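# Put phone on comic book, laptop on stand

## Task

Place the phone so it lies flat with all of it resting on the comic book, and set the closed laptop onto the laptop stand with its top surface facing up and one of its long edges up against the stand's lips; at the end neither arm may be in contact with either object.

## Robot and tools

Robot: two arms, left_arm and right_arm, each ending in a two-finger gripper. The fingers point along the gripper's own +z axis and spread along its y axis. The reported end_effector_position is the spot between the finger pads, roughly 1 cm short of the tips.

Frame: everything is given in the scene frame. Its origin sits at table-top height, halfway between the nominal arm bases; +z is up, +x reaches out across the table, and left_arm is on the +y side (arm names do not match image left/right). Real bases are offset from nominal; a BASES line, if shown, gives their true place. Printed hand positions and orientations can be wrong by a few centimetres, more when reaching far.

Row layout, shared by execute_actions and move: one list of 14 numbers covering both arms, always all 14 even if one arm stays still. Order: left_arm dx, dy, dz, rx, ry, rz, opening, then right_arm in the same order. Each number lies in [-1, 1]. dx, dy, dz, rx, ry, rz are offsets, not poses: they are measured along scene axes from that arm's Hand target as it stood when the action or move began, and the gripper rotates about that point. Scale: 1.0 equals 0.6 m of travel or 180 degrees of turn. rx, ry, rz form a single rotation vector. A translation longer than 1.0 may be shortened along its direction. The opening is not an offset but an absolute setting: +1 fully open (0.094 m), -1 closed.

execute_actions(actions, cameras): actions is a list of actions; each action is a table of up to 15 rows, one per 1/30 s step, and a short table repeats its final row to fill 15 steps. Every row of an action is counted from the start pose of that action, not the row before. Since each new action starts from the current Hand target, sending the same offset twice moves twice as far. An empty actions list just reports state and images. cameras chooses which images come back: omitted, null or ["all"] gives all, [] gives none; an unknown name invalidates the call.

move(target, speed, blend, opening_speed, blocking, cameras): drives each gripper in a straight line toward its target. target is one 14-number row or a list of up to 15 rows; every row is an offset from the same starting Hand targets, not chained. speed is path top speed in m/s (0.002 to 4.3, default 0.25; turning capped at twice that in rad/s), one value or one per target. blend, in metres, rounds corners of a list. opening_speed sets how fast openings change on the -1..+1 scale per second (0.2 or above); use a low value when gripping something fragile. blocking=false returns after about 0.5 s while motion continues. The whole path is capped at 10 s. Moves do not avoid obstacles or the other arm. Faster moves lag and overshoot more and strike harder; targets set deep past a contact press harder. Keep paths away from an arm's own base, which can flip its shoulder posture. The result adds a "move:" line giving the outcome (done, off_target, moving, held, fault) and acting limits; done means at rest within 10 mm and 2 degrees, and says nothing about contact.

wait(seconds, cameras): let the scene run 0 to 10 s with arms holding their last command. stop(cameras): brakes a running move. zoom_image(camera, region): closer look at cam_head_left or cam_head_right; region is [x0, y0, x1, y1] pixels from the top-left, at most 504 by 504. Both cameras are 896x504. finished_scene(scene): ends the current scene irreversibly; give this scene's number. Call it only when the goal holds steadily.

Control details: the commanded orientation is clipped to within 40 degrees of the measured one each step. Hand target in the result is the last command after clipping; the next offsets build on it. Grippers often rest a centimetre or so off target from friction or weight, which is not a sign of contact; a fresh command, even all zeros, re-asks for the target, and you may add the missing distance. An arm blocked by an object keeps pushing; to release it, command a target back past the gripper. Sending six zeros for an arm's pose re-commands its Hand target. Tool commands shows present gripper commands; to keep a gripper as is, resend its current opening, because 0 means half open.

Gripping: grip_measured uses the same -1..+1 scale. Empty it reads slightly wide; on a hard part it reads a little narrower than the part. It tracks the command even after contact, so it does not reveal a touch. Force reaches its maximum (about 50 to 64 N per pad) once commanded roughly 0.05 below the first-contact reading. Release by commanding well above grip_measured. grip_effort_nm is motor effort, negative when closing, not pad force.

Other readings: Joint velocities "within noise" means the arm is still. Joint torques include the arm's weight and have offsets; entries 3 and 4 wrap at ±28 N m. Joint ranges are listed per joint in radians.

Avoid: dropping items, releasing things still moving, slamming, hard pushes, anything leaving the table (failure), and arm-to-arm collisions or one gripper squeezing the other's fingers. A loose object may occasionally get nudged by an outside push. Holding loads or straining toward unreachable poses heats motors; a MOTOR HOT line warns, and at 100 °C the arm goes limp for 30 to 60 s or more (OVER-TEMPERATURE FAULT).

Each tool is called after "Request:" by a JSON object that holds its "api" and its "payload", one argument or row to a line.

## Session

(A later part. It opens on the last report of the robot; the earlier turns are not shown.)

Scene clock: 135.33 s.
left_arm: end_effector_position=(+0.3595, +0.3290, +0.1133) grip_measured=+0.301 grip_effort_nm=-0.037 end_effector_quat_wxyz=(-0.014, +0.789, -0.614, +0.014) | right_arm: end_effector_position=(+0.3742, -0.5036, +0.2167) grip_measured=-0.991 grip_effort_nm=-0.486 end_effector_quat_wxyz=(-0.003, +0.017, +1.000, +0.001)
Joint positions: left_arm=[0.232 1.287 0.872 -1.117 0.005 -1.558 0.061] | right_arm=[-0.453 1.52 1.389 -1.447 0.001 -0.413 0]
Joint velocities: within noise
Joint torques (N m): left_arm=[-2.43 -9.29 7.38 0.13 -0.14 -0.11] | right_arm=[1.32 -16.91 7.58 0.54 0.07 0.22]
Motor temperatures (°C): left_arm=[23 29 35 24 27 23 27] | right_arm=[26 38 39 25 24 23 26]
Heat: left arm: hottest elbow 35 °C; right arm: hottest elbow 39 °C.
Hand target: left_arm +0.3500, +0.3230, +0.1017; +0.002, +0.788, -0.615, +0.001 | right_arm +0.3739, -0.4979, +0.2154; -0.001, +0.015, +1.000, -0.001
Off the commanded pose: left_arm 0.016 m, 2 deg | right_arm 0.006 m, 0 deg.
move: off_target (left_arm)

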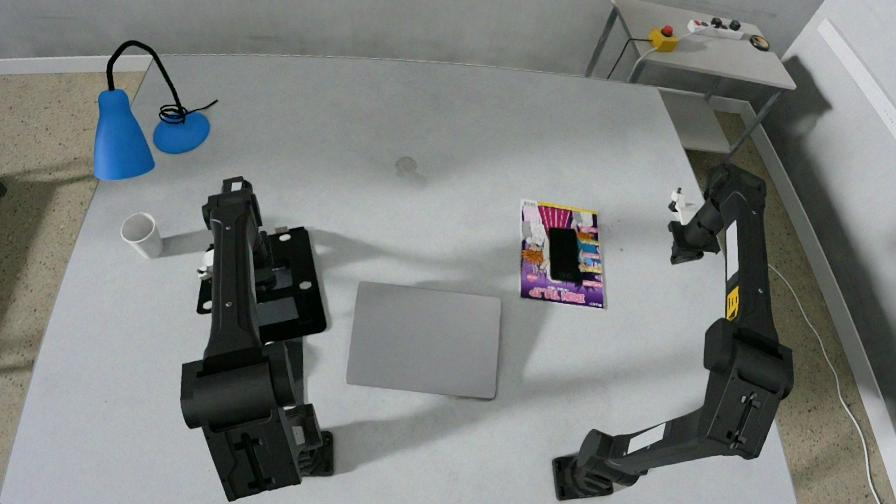

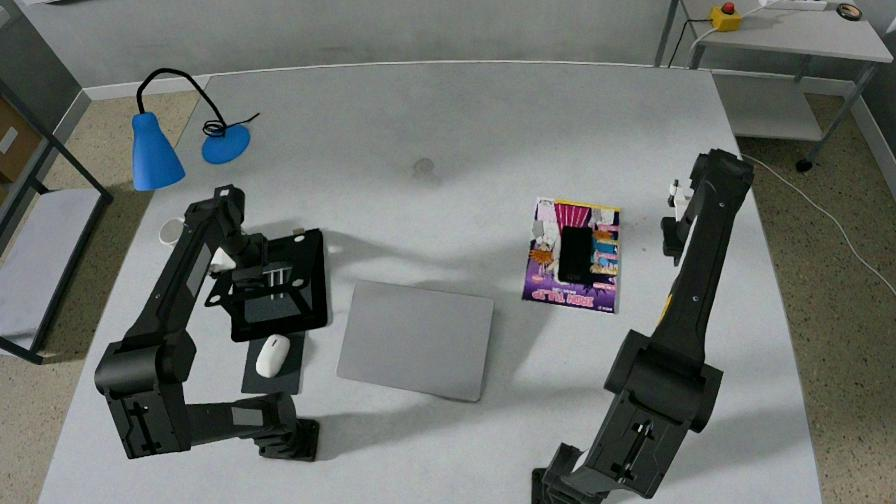

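Request:
{"api": "move", "payload": {
  "target": [
    [0.02,0,0.11,0,0,0,0.4,0,0,0,0,0,0,-1],
    [-0.055,0,0.11,0,0,0,0.4,0,0,0,0,0,0,-1],
    [-0.055,0,-0.015,0,0,0,0.4,0,0,0,0,0,0,-1]
  ],
  "speed": 0.1
}}

Request:
{"api": "zoom_image", "payload": {
  "camera": "cam_head_right",
  "region": [180, 170, 360, 350]
}}

Scene clock: 141.10 s.
left_arm: end_effector_position=(+0.3255, +0.3203, +0.1026) grip_measured=+0.398 grip_effort_nm=0.134 end_effector_quat_wxyz=(-0.009, +0.786, -0.619, +0.010) | right_arm: end_effector_position=(+0.3742, -0.5036, +0.2167) grip_measured=-0.991 grip_effort_nm=-0.486 end_effector_quat_wxyz=(-0.003, +0.017, +1.000, +0.001)
Joint positions: left_arm=[0.233 1.211 0.777 -1.112 0.005 -1.546 0.066] | right_arm=[-0.453 1.52 1.389 -1.447 0.001 -0.413 0]
Joint velocities: within noise
Joint torques (N m): left_arm=[-0.56 -7.53 7.56 0.39 -0.1 0.09] | right_arm=[1.26 -16.91 7.6 0.51 0.07 0.22]
Motor temperatures (°C): left_arm=[23 29 35 24 27 23 27] | right_arm=[26 38 39 25 24 23 26]
Heat: left arm: hottest elbow 35 °C; right arm: hottest elbow 39 °C.
Hand target: left_arm +0.3170, +0.3230, +0.0927; +0.002, +0.788, -0.616, +0.001 | right_arm +0.3739, -0.4979, +0.2154; -0.001, +0.015, +1.000, -0.001
Off the commanded pose: left_arm 0.013 m, 2 deg | right_arm 0.006 m, 0 deg.
move: off_target (left_arm)

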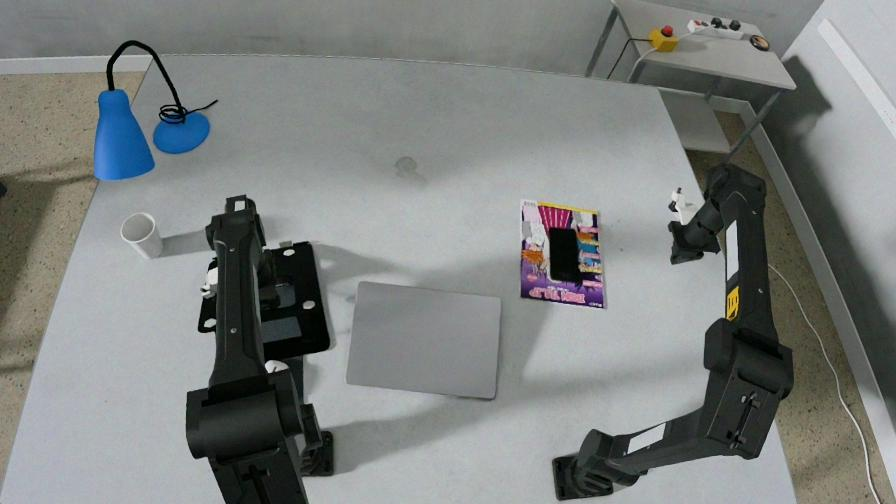

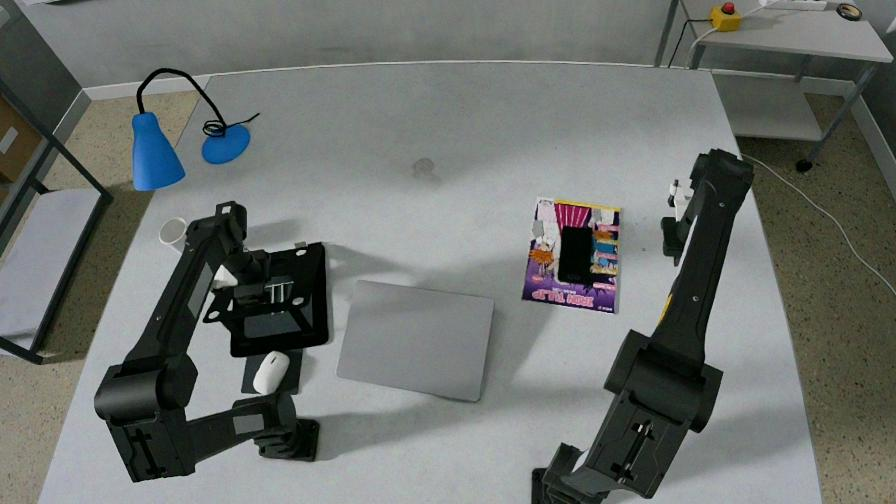

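Scaled by 2.800.

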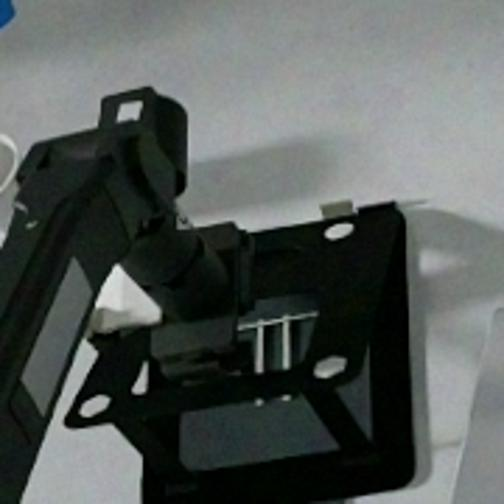

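Request:
{"api": "move", "payload": {
  "target": [
    [0,0,0,0,0,0,0.4,0,0,0,0,0,0,-1],
    [0,0,0,0,0,0,-0.98,0,0,0,0,0,0,-1]
  ],
  "opening_speed": 0.5
}}

Request:
{"api": "zoom_image", "payload": {
  "camera": "cam_head_right",
  "region": [180, 170, 360, 350]
}}

Scene clock: 147.37 s.
left_arm: end_effector_position=(+0.3212, +0.3194, +0.0986) grip_measured=-0.975 grip_effort_nm=-0.598 end_effector_quat_wxyz=(-0.004, +0.786, -0.618, +0.006) | right_arm: end_effector_position=(+0.3742, -0.5036, +0.2167) grip_measured=-0.991 grip_effort_nm=-0.481 end_effector_quat_wxyz=(-0.003, +0.017, +1.000, +0.001)
Joint positions: left_arm=[0.234 1.211 0.766 -1.112 0.005 -1.546 0.001] | right_arm=[-0.453 1.52 1.389 -1.447 0.001 -0.413 0]
Joint velocities: left_arm=[-0.005 -0.015 0.002 0.002 -0.022 -0.037 0.009] | right_arm=[within noise]
Joint torques (N m): left_arm=[-0.21 -7.3 8.36 0.36 -0.14 0.08] | right_arm=[1.32 -17.03 7.6 0.5 0.08 0.22]
Motor temperatures (°C): left_arm=[23 28 35 24 27 23 27] | right_arm=[26 38 39 25 24 23 26]
Heat: left arm: hottest elbow 35 °C; right arm: hottest elbow 39 °C.
Hand target: left_arm +0.3170, +0.3230, +0.0926; +0.002, +0.788, -0.616, +0.001 | right_arm +0.3739, -0.4979, +0.2154; -0.001, +0.015, +1.000, -0.001
Off the commanded pose: left_arm 0.008 m, 1 deg | right_arm 0.006 m, 0 deg.
move: done; target 2's new opening was sent with left_arm's hand 0.013 m and 2 deg from that target

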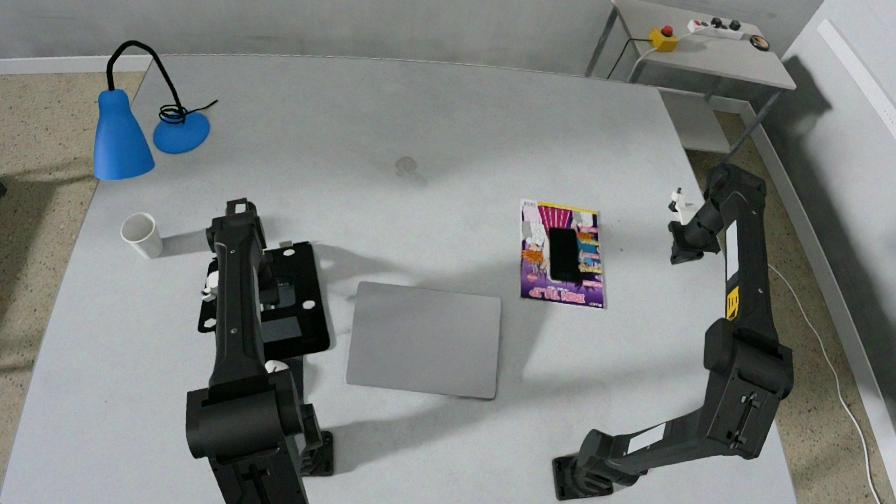

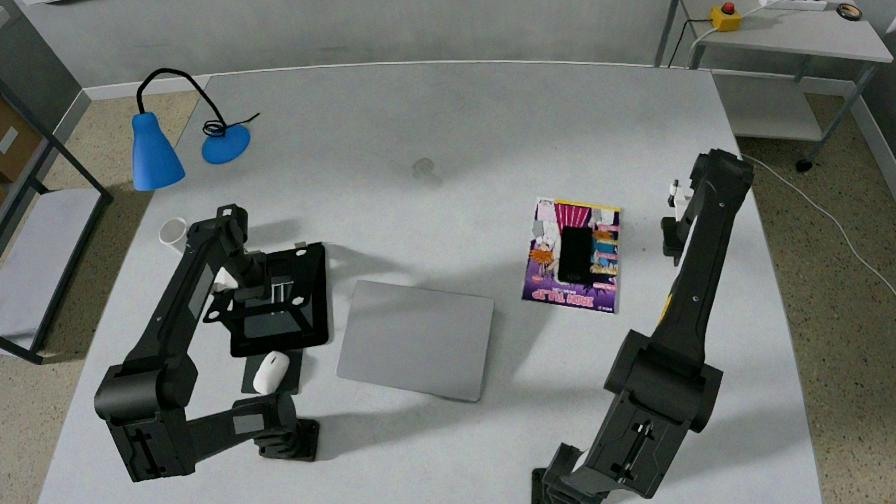

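Scaled by 2.800.

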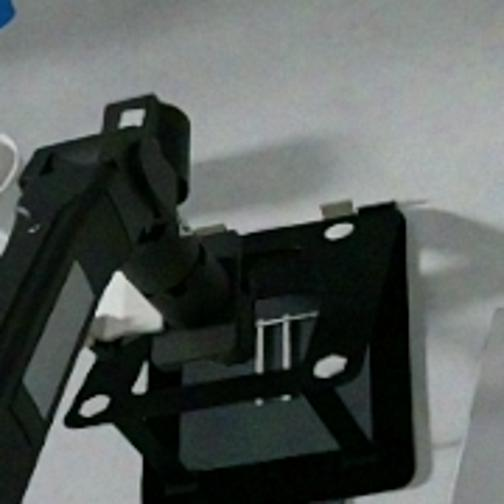

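Request:
{"api": "move", "payload": {
  "target": [
    [0.02,0,0.11,0,0,0,-0.98,0,0,0,0,0,0,-1],
    [-0.09,0,0.11,0,0,0,0.1,0,0,0,0,0,0,-1]
  ],
  "speed": 0.1
}}

Request:
{"api": "zoom_image", "payload": {
  "camera": "cam_head_right",
  "region": [180, 170, 360, 350]
}}

Scene clock: 153.10 s.
left_arm: end_effector_position=(+0.2695, +0.3211, +0.1588) grip_measured=+0.097 grip_effort_nm=0.129 end_effector_quat_wxyz=(+0.001, +0.787, -0.617, +0.003) | right_arm: end_effector_position=(+0.3742, -0.5036, +0.2167) grip_measured=-0.991 grip_effort_nm=-0.486 end_effector_quat_wxyz=(-0.003, +0.017, +1.000, +0.001)
Joint positions: left_arm=[0.294 1.01 0.792 -1.351 0.005 -1.489 0.052] | right_arm=[-0.453 1.52 1.389 -1.447 0.001 -0.413 0]
Joint velocities: within noise
Joint torques (N m): left_arm=[-0.32 -7.06 9.05 0.09 -0.15 0.14] | right_arm=[1.38 -16.91 7.58 0.53 0.08 0.23]
Motor temperatures (°C): left_arm=[23 28 35 24 27 23 27] | right_arm=[26 38 39 25 24 23 26]
Heat: left arm: hottest elbow 35 °C; right arm: hottest elbow 39 °C.
Hand target: left_arm +0.2630, +0.3231, +0.1587; +0.002, +0.788, -0.615, +0.001 | right_arm +0.3739, -0.4979, +0.2154; -0.001, +0.015, +1.000, -0.001
Off the commanded pose: left_arm 0.007 m, 0 deg | right_arm 0.006 m, 0 deg.
move: done

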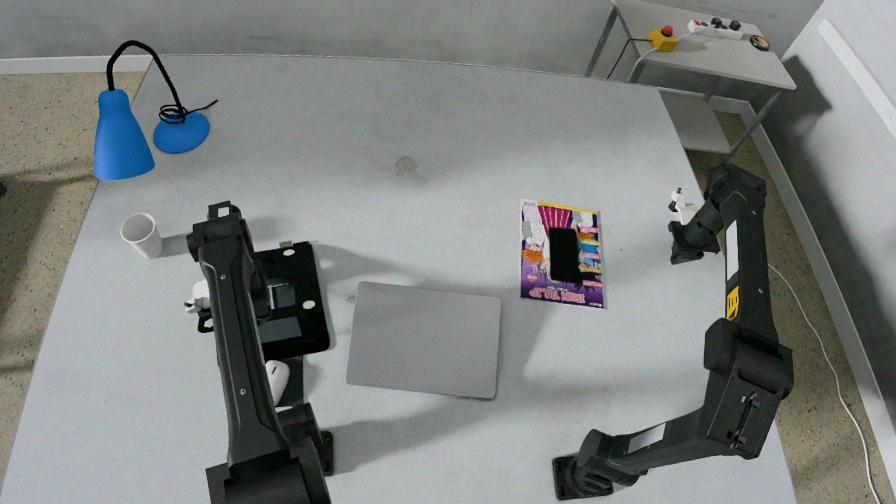

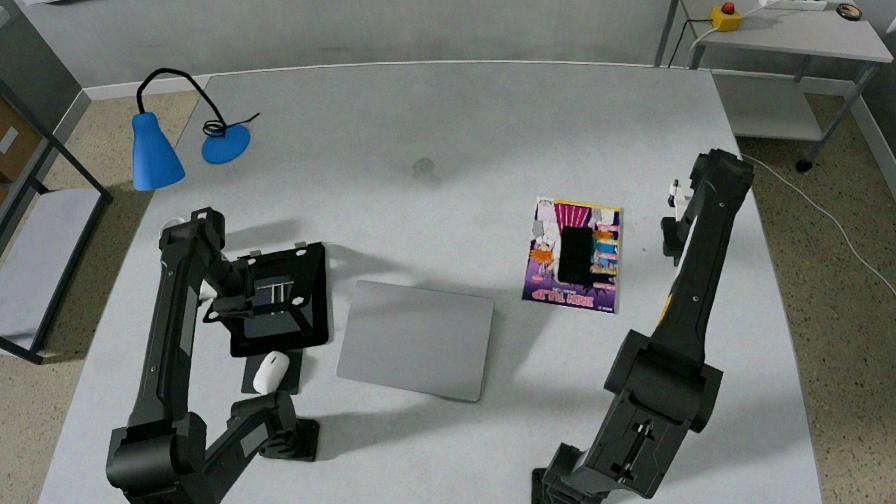

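Scaled by 2.800.

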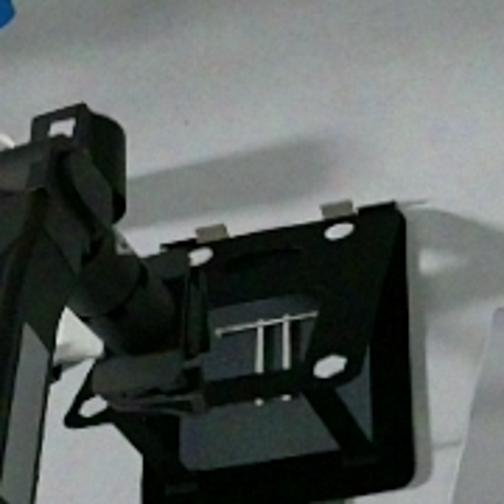

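Request:
{"api": "move", "payload": {
  "target": [
    [0.048,0,0,0,0,0,0.4,0,0,0,0,0,0,-1],
    [0.048,0,-0.095,0,0,0,0.4,0,0,0,0,0,0,-1],
    [0.048,0,-0.095,0,0,0,-0.98,0,0,0,0,0,0,-1]
  ],
  "speed": 0.1,
  "opening_speed": 0.6
}}

Request:
{"api": "zoom_image", "payload": {
  "camera": "cam_head_right",
  "region": [180, 170, 360, 350]
}}

Scene clock: 160.17 s.
left_arm: end_effector_position=(+0.2861, +0.3249, +0.1064) grip_measured=-0.390 grip_effort_nm=-1.009 end_effector_quat_wxyz=(+0.006, +0.788, -0.615, -0.001) | right_arm: end_effector_position=(+0.3742, -0.5036, +0.2167) grip_measured=-0.991 grip_effort_nm=-0.486 end_effector_quat_wxyz=(-0.003, +0.017, +1.000, +0.001)
Joint positions: left_arm=[0.288 1.124 0.723 -1.181 0.005 -1.5 0.029] | right_arm=[-0.453 1.52 1.389 -1.447 0.001 -0.413 0]
Joint velocities: within noise
Joint torques (N m): left_arm=[-2.61 -6.42 8.9 1.36 -0.12 -0.14] | right_arm=[1.32 -16.91 7.58 0.53 0.08 0.22]
Motor temperatures (°C): left_arm=[23 28 35 24 27 23 27] | right_arm=[26 38 39 25 24 23 26]
Heat: left arm: hottest elbow 35 °C; right arm: hottest elbow 39 °C.
Hand target: left_arm +0.2918, +0.3230, +0.1017; +0.002, +0.788, -0.616, +0.001 | right_arm +0.3739, -0.4979, +0.2154; -0.001, +0.015, +1.000, -0.001
Off the commanded pose: left_arm 0.008 m, 1 deg | right_arm 0.006 m, 0 deg.
move: done

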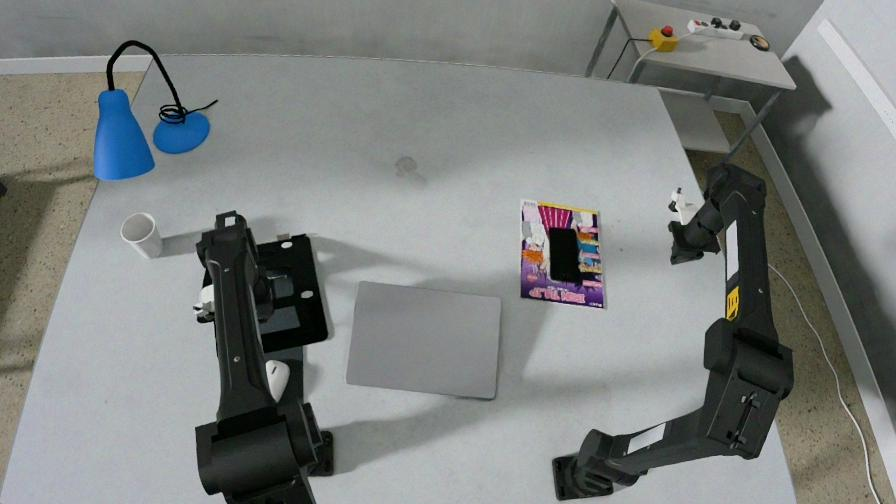

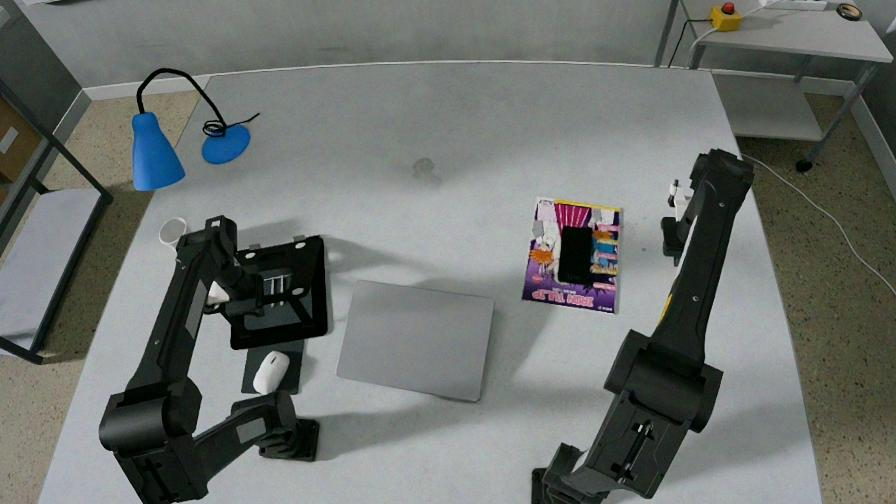

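Scaled by 2.800.

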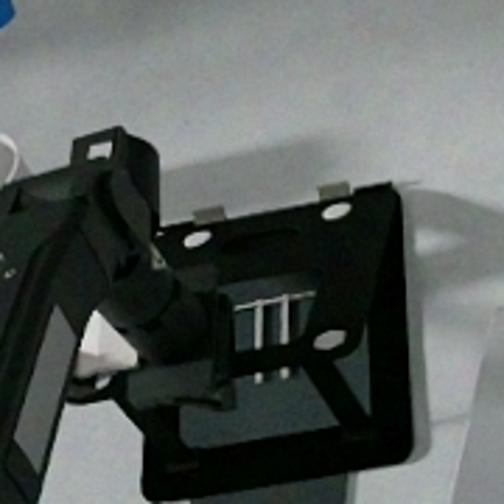

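Request:
{"api": "move", "payload": {
  "target": [
    [0,0,0.05,0,0,0,-0.98,0,0,0,0,0,0,-1],
    [0.4,0.03,0.06,0,0,-0.07,-0.98,0,0,0,0,0,0,-1],
    [0.4,-0.34,0.06,0,0,-0.075,-0.98,0,0,0,0,0,0,-1]
  ],
  "speed": 0.12
}}

Request:
{"api": "zoom_image", "payload": {
  "camera": "cam_head_left",
  "region": [280, 120, 480, 320]
}}

Scene clock: 169.00 s.
left_arm: end_effector_position=(+0.5124, +0.1363, +0.1172) grip_measured=-0.391 grip_effort_nm=-1.009 end_effector_quat_wxyz=(+0.012, +0.726, -0.687, -0.017) | right_arm: end_effector_position=(+0.3742, -0.5036, +0.2167) grip_measured=-0.991 grip_effort_nm=-0.486 end_effector_quat_wxyz=(-0.003, +0.017, +1.000, +0.001)
Joint positions: left_arm=[-0.244 1.719 1.366 -1.258 0.003 -1.841 0.029] | right_arm=[-0.453 1.52 1.389 -1.447 0.001 -0.413 0]
Joint velocities: within noise
Joint torques (N m): left_arm=[-4.01 -16.32 16.09 -0.54 -0.03 0.23] | right_arm=[1.32 -16.85 7.61 0.51 0.07 0.22]
Motor temperatures (°C): left_arm=[23 28 36 24 27 24 28] | right_arm=[26 38 39 25 24 23 26]
Heat: left arm: hottest elbow 36 °C; right arm: hottest elbow 39 °C.
Hand target: left_arm +0.5318, +0.1191, +0.1376; +0.002, +0.710, -0.704, +0.001 | right_arm +0.3739, -0.4979, +0.2154; -0.001, +0.015, +1.000, -0.001
Off the commanded pose: left_arm 0.033 m, 3 deg | right_arm 0.006 m, 0 deg.
move: off_target (left_arm)

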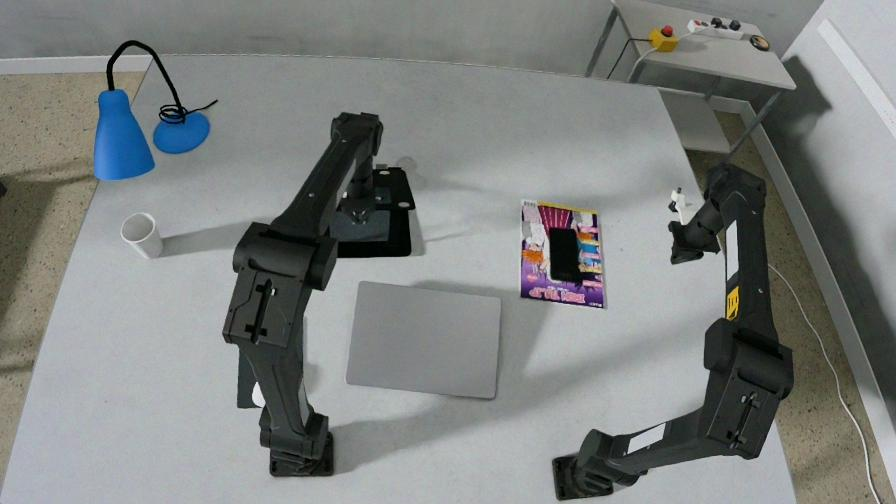

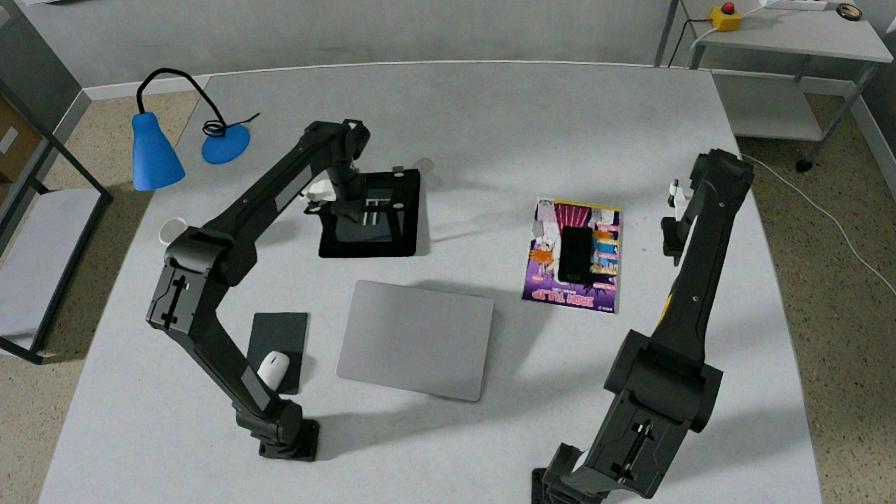

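Scaled by 2.520.

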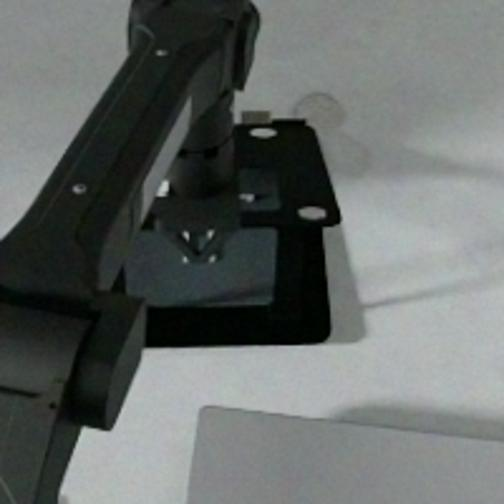

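Request:
{"api": "move", "payload": {
  "target": [
    [-0.08,-0.15,0,0,0,-0.008,-0.98,0,0,0,0,0,0,-1],
    [-0.08,-0.15,-0.06,0,0,-0.008,-0.98,0,0,0,0,0,0,-1],
    [-0.08,-0.15,-0.05,0,0,-0.008,0.2,0,0,0,0,0,0,-1]
  ],
  "speed": 0.1,
  "opening_speed": 0.4
}}

Request:
{"api": "move", "payload": {
  "target": [
    [0,0,0.25,0,0,0,0.2,0,0,0,0,0,0,-1],
    [-0.2,0.6,0.3,0,0,0,-0.2,0,0,0,0,0,0,-1]
  ]
}}

Request:
{"api": "zoom_image", "payload": {
  "camera": "cam_head_left",
  "region": [310, 150, 510, 410]
}}

Scene clock: 178.10 s.
left_arm: end_effector_position=(+0.4858, +0.0355, +0.1095) grip_measured=+0.197 grip_effort_nm=0.125 end_effector_quat_wxyz=(+0.002, +0.710, -0.705, +0.000) | right_arm: end_effector_position=(+0.3742, -0.5036, +0.2167) grip_measured=-0.991 grip_effort_nm=-0.486 end_effector_quat_wxyz=(-0.003, +0.017, +1.000, +0.001)
Joint positions: left_arm=[-0.454 1.72 1.345 -1.199 0.004 -2.003 0.056] | right_arm=[-0.453 1.52 1.389 -1.447 0.001 -0.413 0]
Joint velocities: within noise
Joint torques (N m): left_arm=[-3.08 -16.5 9.24 0.44 -0.05 0.08] | right_arm=[1.26 -16.97 7.57 0.5 0.08 0.22]
Motor temperatures (°C): left_arm=[23 29 36 24 27 24 28] | right_arm=[26 38 39 25 24 23 26]
Heat: left arm: hottest elbow 36 °C; right arm: hottest elbow 39 °C.
Hand target: left_arm +0.4838, +0.0291, +0.1077; +0.002, +0.702, -0.713, +0.001 | right_arm +0.3739, -0.4979, +0.2154; -0.001, +0.015, +1.000, -0.001
Off the commanded pose: left_arm 0.007 m, 1 deg | right_arm 0.006 m, 0 deg.
move: done; target 3's new opening was sent with left_arm's hand 0.013 m and 3 deg from that target

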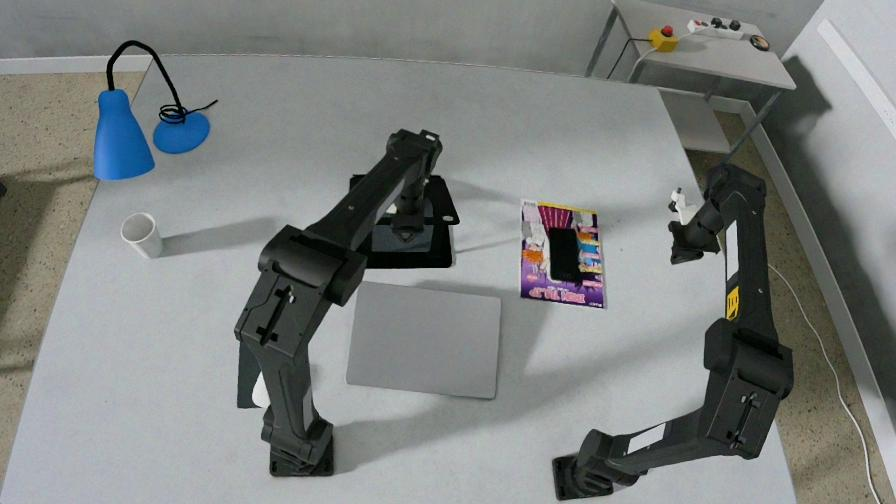

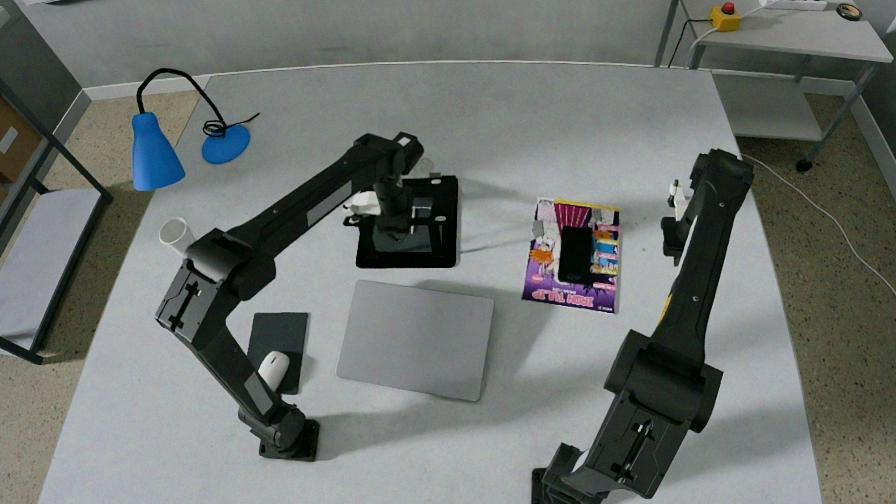

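Scene clock: 181.93 s.
left_arm: end_effector_position=(+0.3664, +0.3865, +0.2803) grip_measured=-0.197 grip_effort_nm=-0.085 end_effector_quat_wxyz=(+0.007, +0.701, -0.713, -0.003) | right_arm: end_effector_position=(+0.3742, -0.5036, +0.2167) grip_measured=-0.991 grip_effort_nm=-0.486 end_effector_quat_wxyz=(-0.003, +0.017, +1.000, +0.001)
Joint positions: left_arm=[0.377 1.303 1.335 -1.618 0 -1.148 0.038] | right_arm=[-0.453 1.52 1.389 -1.447 0.001 -0.413 0]
Joint velocities: within noise
Joint torques (N m): left_arm=[-0.73 -11.4 11.1 0.02 0.02 0.11] | right_arm=[1.26 -17.03 7.57 0.5 0.08 0.22]
Motor temperatures (°C): left_arm=[23 29 36 24 27 24 28] | right_arm=[26 38 39 25 24 23 26]
Heat: left arm: hottest elbow 36 °C; right arm: hottest elbow 39 °C.
Hand target: left_arm +0.3639, +0.3892, +0.2876; +0.002, +0.701, -0.713, +0.001 | right_arm +0.3739, -0.4979, +0.2154; -0.001, +0.015, +1.000, -0.001
Off the commanded pose: left_arm 0.008 m, 1 deg | right_arm 0.006 m, 0 deg.
move: done

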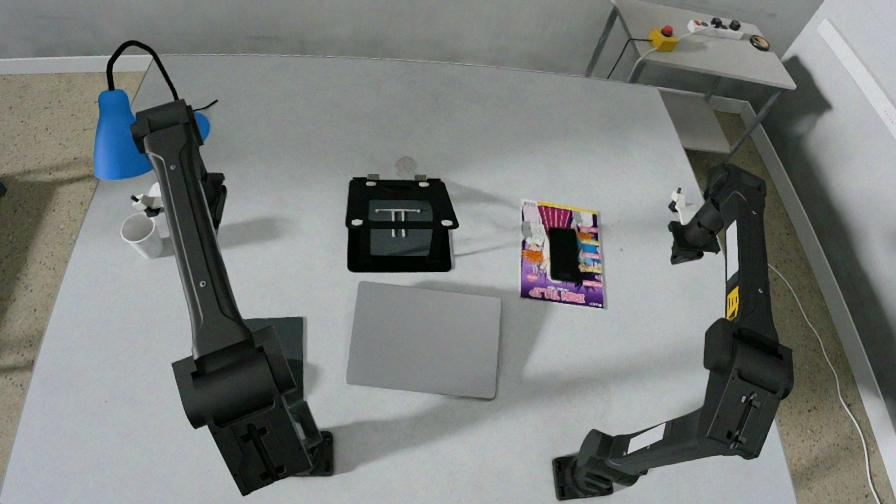

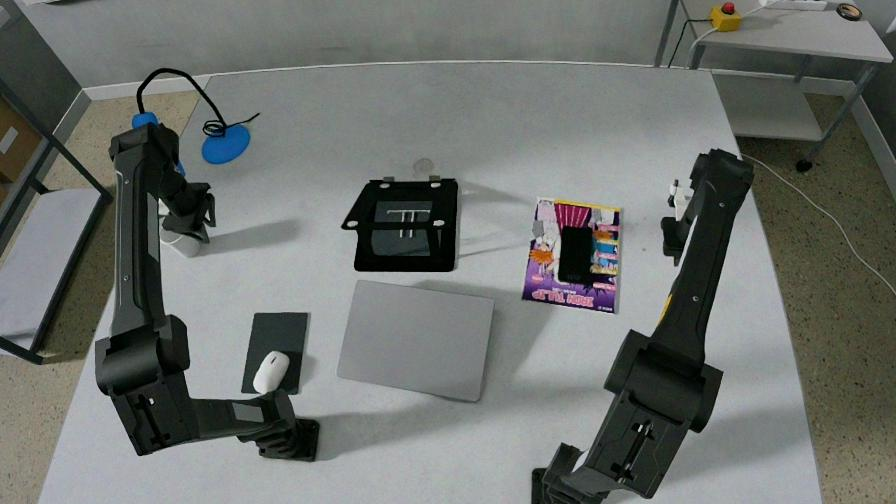

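Scaled by 1.938.

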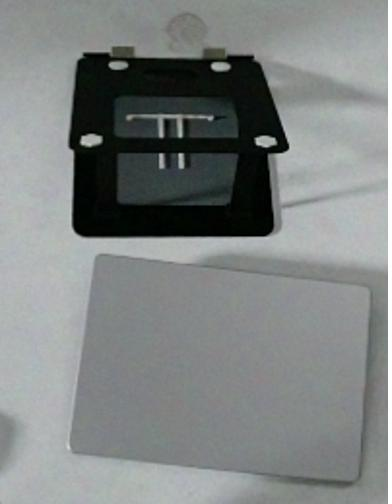

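Request:
{"api": "move", "payload": {
  "target": [-0.16,-0.148,-0.2,-0.304,-0.299,-0.426,-0.2,-0.215,0.38,-0.08,0.389,0,0,-0.2]
}}

Scene clock: 193.00 s.
left_arm: end_effector_position=(+0.2718, +0.3005, +0.1686) grip_measured=-0.198 grip_effort_nm=-0.085 end_effector_quat_wxyz=(+0.088, -0.055, +0.885, -0.455) | right_arm: end_effector_position=(+0.2508, -0.2756, +0.1683) grip_measured=-0.201 grip_effort_nm=0.066 end_effector_quat_wxyz=(+0.014, +0.022, +0.831, +0.556)
Joint positions: left_arm=[0.73 1.316 0.805 -1.668 0.801 0.897 0.038] | right_arm=[-0.435 1.442 0.808 -1.669 -1.033 -0.807 0.038]
Joint velocities: within noise
Joint torques (N m): left_arm=[-1.38 -7.24 7.39 -1.22 0.3 0.16] | right_arm=[1.38 -10.64 5.11 -1.32 -0.46 0]
Motor temperatures (°C): left_arm=[23 28 36 24 27 24 27] | right_arm=[26 38 38 25 24 23 26]
Heat: left arm: hottest elbow 36 °C; right arm: hottest shoulder 38 °C.
Hand target: left_arm +0.2678, +0.3003, +0.1677; -0.002, +0.000, +0.819, -0.573 | right_arm +0.2449, -0.2700, +0.1675; -0.009, +0.012, +0.820, +0.573
Off the commanded pose: left_arm 0.004 m, 20 deg | right_arm 0.008 m, 4 deg.
joint sent to its limit (left arm) — joint 4 (wrist pitch), lower limit. The joint targets are off in orientation, not in position.
joint sent to its limit (right arm) — joint 4 (wrist pitch), lower limit. The joint targets still meet the commanded pose.
move: off_target (left_arm, right_arm)

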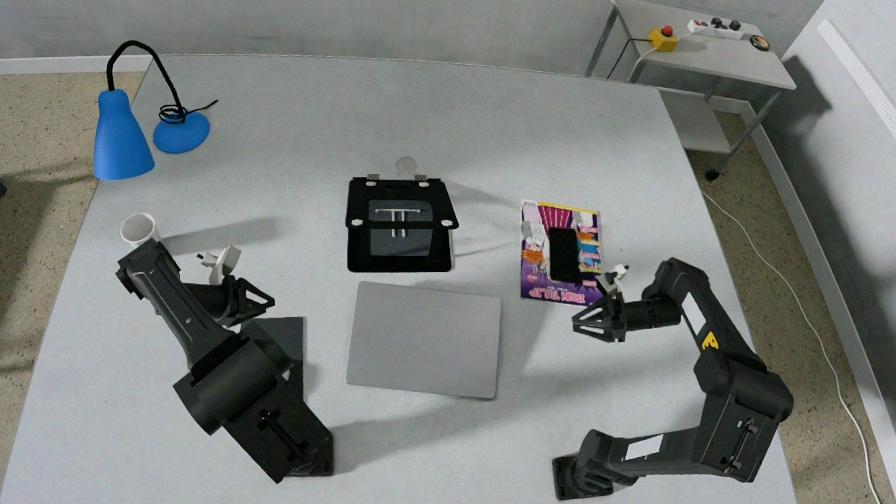

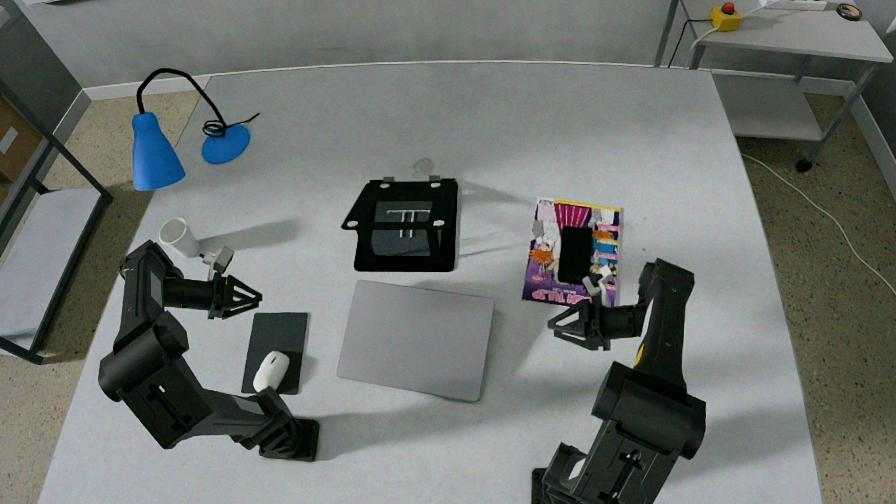

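Request:
{"api": "move", "payload": {
  "target": [0.036,-0.03,-0.235,0,0,-0.028,-0.2,0.045,0.03,-0.235,0,0,-0.028,-0.2],
  "speed": 0.15
}}

Request:
{"api": "zoom_image", "payload": {
  "camera": "cam_head_left",
  "region": [240, 240, 640, 440]
}}

Scene clock: 197.83 s.
left_arm: end_effector_position=(+0.2808, +0.2816, +0.0398) grip_measured=-0.198 grip_effort_nm=-0.076 end_effector_quat_wxyz=(-0.022, +0.025, +0.820, -0.571) | right_arm: end_effector_position=(+0.2773, -0.2581, +0.0338) grip_measured=-0.201 grip_effort_nm=0.056 end_effector_quat_wxyz=(+0.030, +0.044, +0.820, +0.569)
Joint positions: left_arm=[0.625 1.892 0.834 -1.573 0.78 1.188 0.038] | right_arm=[-0.364 1.769 0.71 -1.101 -1.136 -0.634 0.038]
Joint velocities: within noise
Joint torques (N m): left_arm=[-3.14 -8.7 6.32 -0.8 0.18 0.16] | right_arm=[1.38 -11.52 2.73 -0.34 -0.54 0.17]
Motor temperatures (°C): left_arm=[23 28 36 24 27 24 27] | right_arm=[26 37 38 25 24 23 26]
Heat: left arm: hottest elbow 36 °C; right arm: hottest elbow 38 °C.
Hand target: left_arm +0.2895, +0.2824, +0.0267; -0.027, +0.036, +0.819, -0.573 | right_arm +0.2718, -0.2520, +0.0265; +0.016, +0.048, +0.818, +0.573
Off the commanded pose: left_arm 0.016 m, 1 deg | right_arm 0.011 m, 2 deg.
move: off_target (left_arm, right_arm)

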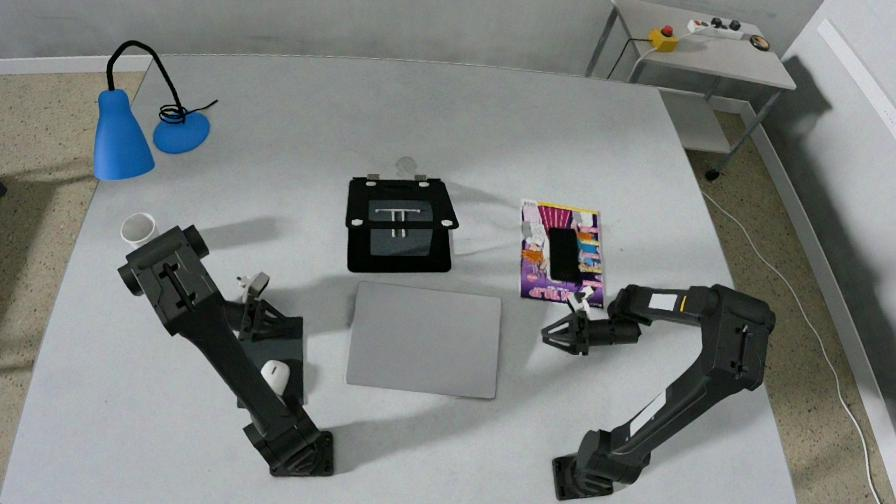

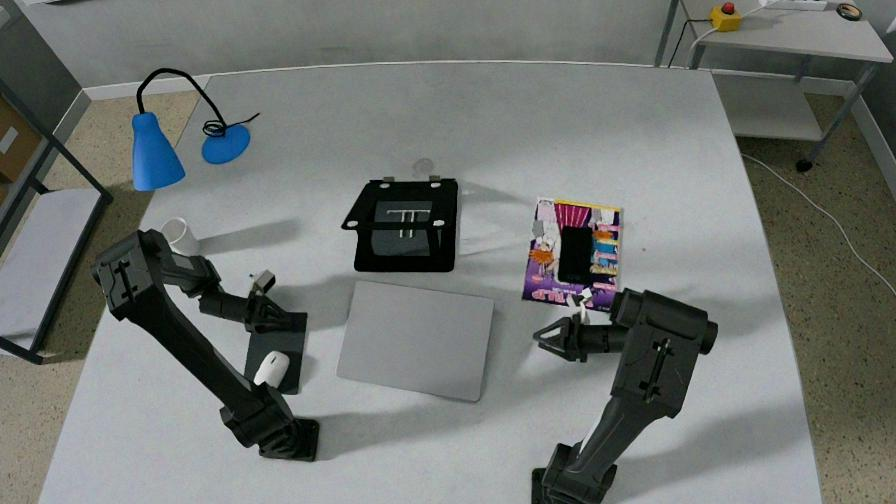

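Scaled by 1.260.

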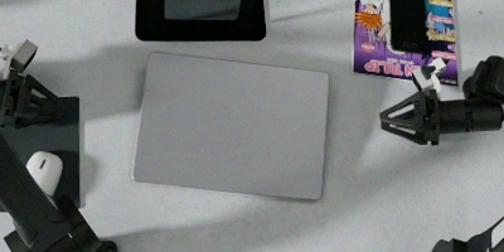

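Request:
{"api": "move", "payload": {
  "target": [
    [-0.033,-0.05,-0.022,0,0,0,-0.2,-0.041,0.05,-0.015,0,0,0,-0.2],
    [-0.033,-0.287,-0.022,0,0,0,-0.2,-0.041,0.21,-0.015,0,0,0,-0.2]
  ],
  "speed": 0.08
}}

Request:
{"api": "zoom_image", "payload": {
  "camera": "cam_head_left",
  "region": [290, 240, 590, 440]
}}

Scene clock: 208.67 s.
left_arm: end_effector_position=(+0.2822, +0.1177, +0.0210) grip_measured=-0.198 grip_effort_nm=-0.071 end_effector_quat_wxyz=(-0.016, +0.026, +0.817, -0.576) | right_arm: end_effector_position=(+0.2583, -0.1297, +0.0258) grip_measured=-0.201 grip_effort_nm=0.066 end_effector_quat_wxyz=(+0.029, +0.042, +0.813, +0.580)
Joint positions: left_arm=[0.112 1.727 0.564 -0.915 1.175 0.545 0.038] | right_arm=[0.063 1.612 0.398 0.1 -1.2 0.488 0.038]
Joint velocities: within noise
Joint torques (N m): left_arm=[-3.78 -8.88 1.66 0.54 0.19 0.09] | right_arm=[1.73 -10.05 2.26 1.06 0.13 0.12]
Motor temperatures (°C): left_arm=[23 28 35 24 27 24 27] | right_arm=[26 37 36 25 24 23 26]
Heat: left arm: hottest elbow 35 °C; right arm: hottest shoulder 37 °C.
Hand target: left_arm +0.2697, +0.1101, +0.0135; -0.027, +0.036, +0.818, -0.573 | right_arm +0.2471, -0.1260, +0.0174; +0.016, +0.048, +0.818, +0.572
Off the commanded pose: left_arm 0.016 m, 2 deg | right_arm 0.014 m, 2 deg.
move: off_target (left_arm, right_arm)

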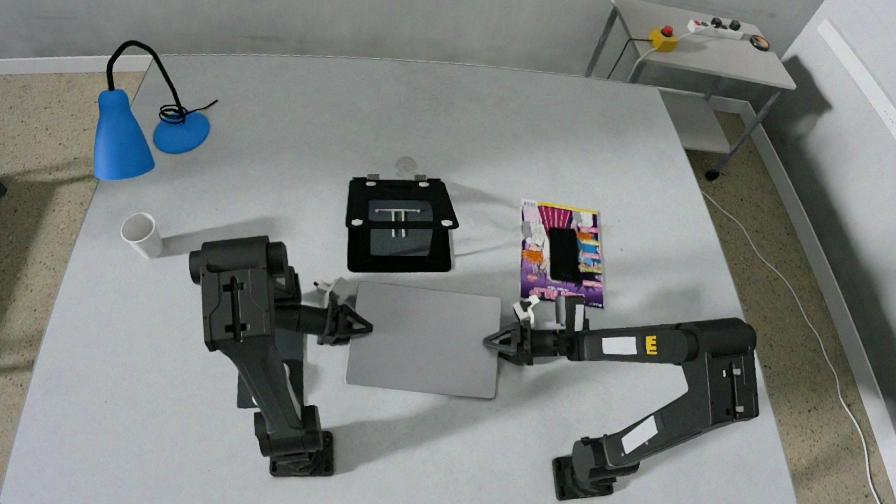

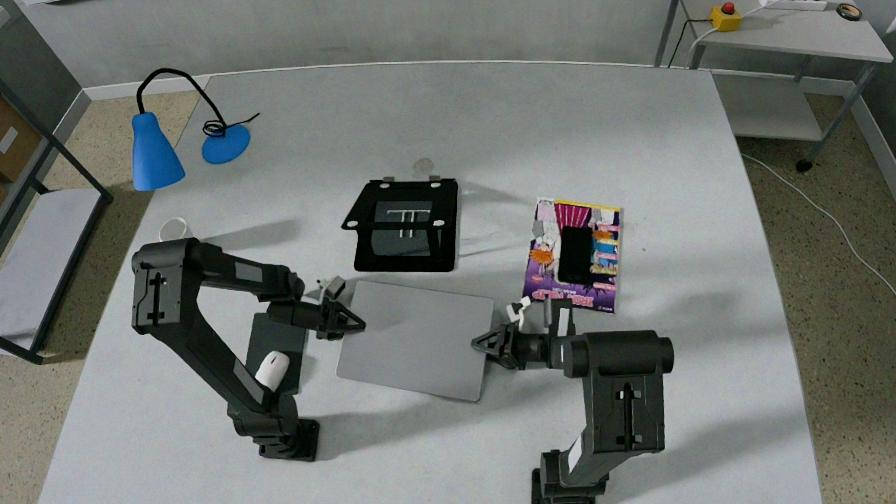

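Scaled by 1.680.

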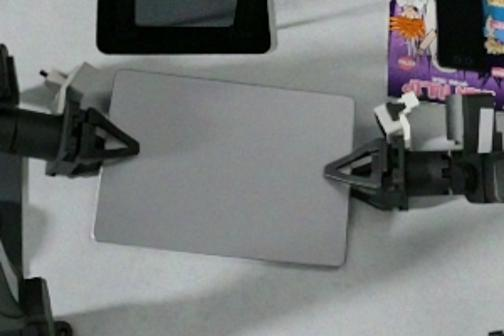

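Request:
{"api": "move", "payload": {
  "target": [
    [-0.015,-0.03,-0.005,0,0,0,-0.2,0,0.025,-0.005,0,0,0,-0.2],
    [-0.015,-0.03,-0.005,0,0,0,-0.95,0,0.025,-0.005,0,0,0,-0.95]
  ],
  "speed": 0.06,
  "opening_speed": 0.25
}}

Request:
{"api": "zoom_image", "payload": {
  "camera": "cam_head_left",
  "region": [290, 240, 590, 440]
}}

Scene clock: 216.20 s.
left_arm: end_effector_position=(+0.2782, +0.0994, +0.0257) grip_measured=-0.420 grip_effort_nm=-1.009 end_effector_quat_wxyz=(+0.005, +0.032, +0.807, -0.590) | right_arm: end_effector_position=(+0.2590, -0.1151, +0.0262) grip_measured=-0.424 grip_effort_nm=-1.038 end_effector_quat_wxyz=(+0.041, +0.035, +0.814, +0.578)
Joint positions: left_arm=[0.053 1.678 0.506 -0.74 1.241 0.406 0.027] | right_arm=[0.118 1.617 0.374 0.264 -1.163 0.605 0.027]
Joint velocities: within noise
Joint torques (N m): left_arm=[-3.96 -8.29 1.83 0.29 -1.28 -0.08] | right_arm=[1.9 -8.59 2.59 0.88 -0.14 0.26]
Motor temperatures (°C): left_arm=[23 28 34 24 27 24 27] | right_arm=[26 37 36 25 24 23 26]
Heat: left arm: hottest elbow 34 °C; right arm: hottest shoulder 37 °C.
Hand target: left_arm +0.2608, +0.0922, +0.0105; -0.027, +0.036, +0.819, -0.573 | right_arm +0.2472, -0.1110, +0.0144; +0.016, +0.048, +0.818, +0.573
Off the commanded pose: left_arm 0.024 m, 4 deg | right_arm 0.017 m, 3 deg.
move: off_target (left_arm, right_arm); target 2's new opening was sent with left_arm's hand 0.022 m and 2 deg from that target

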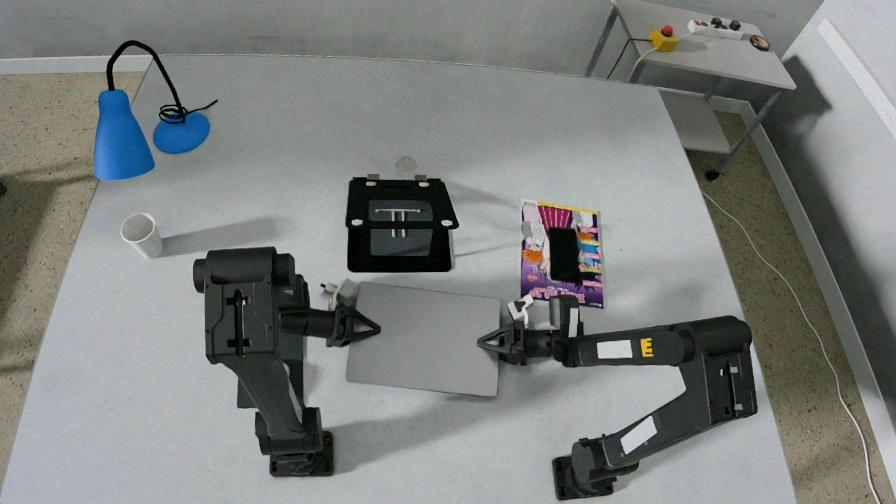

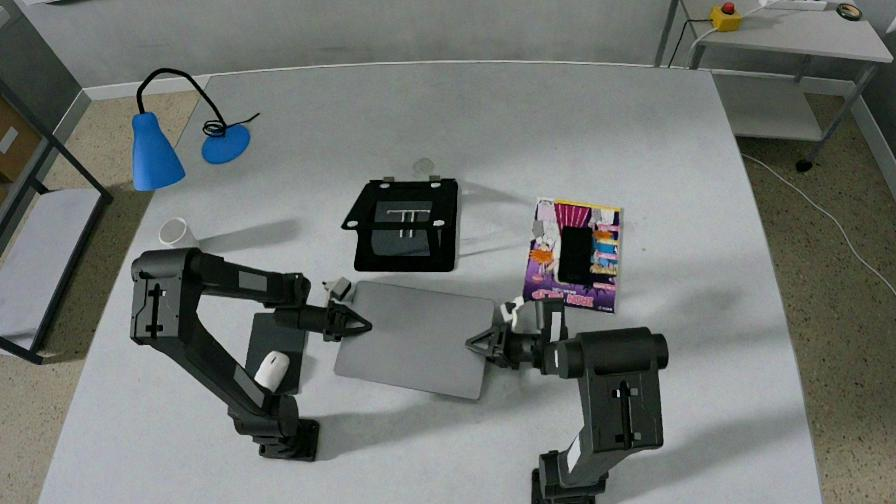

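Scaled by 1.680.

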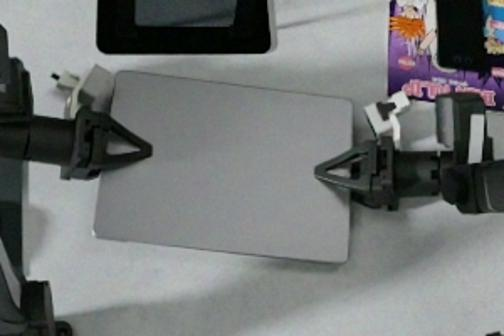

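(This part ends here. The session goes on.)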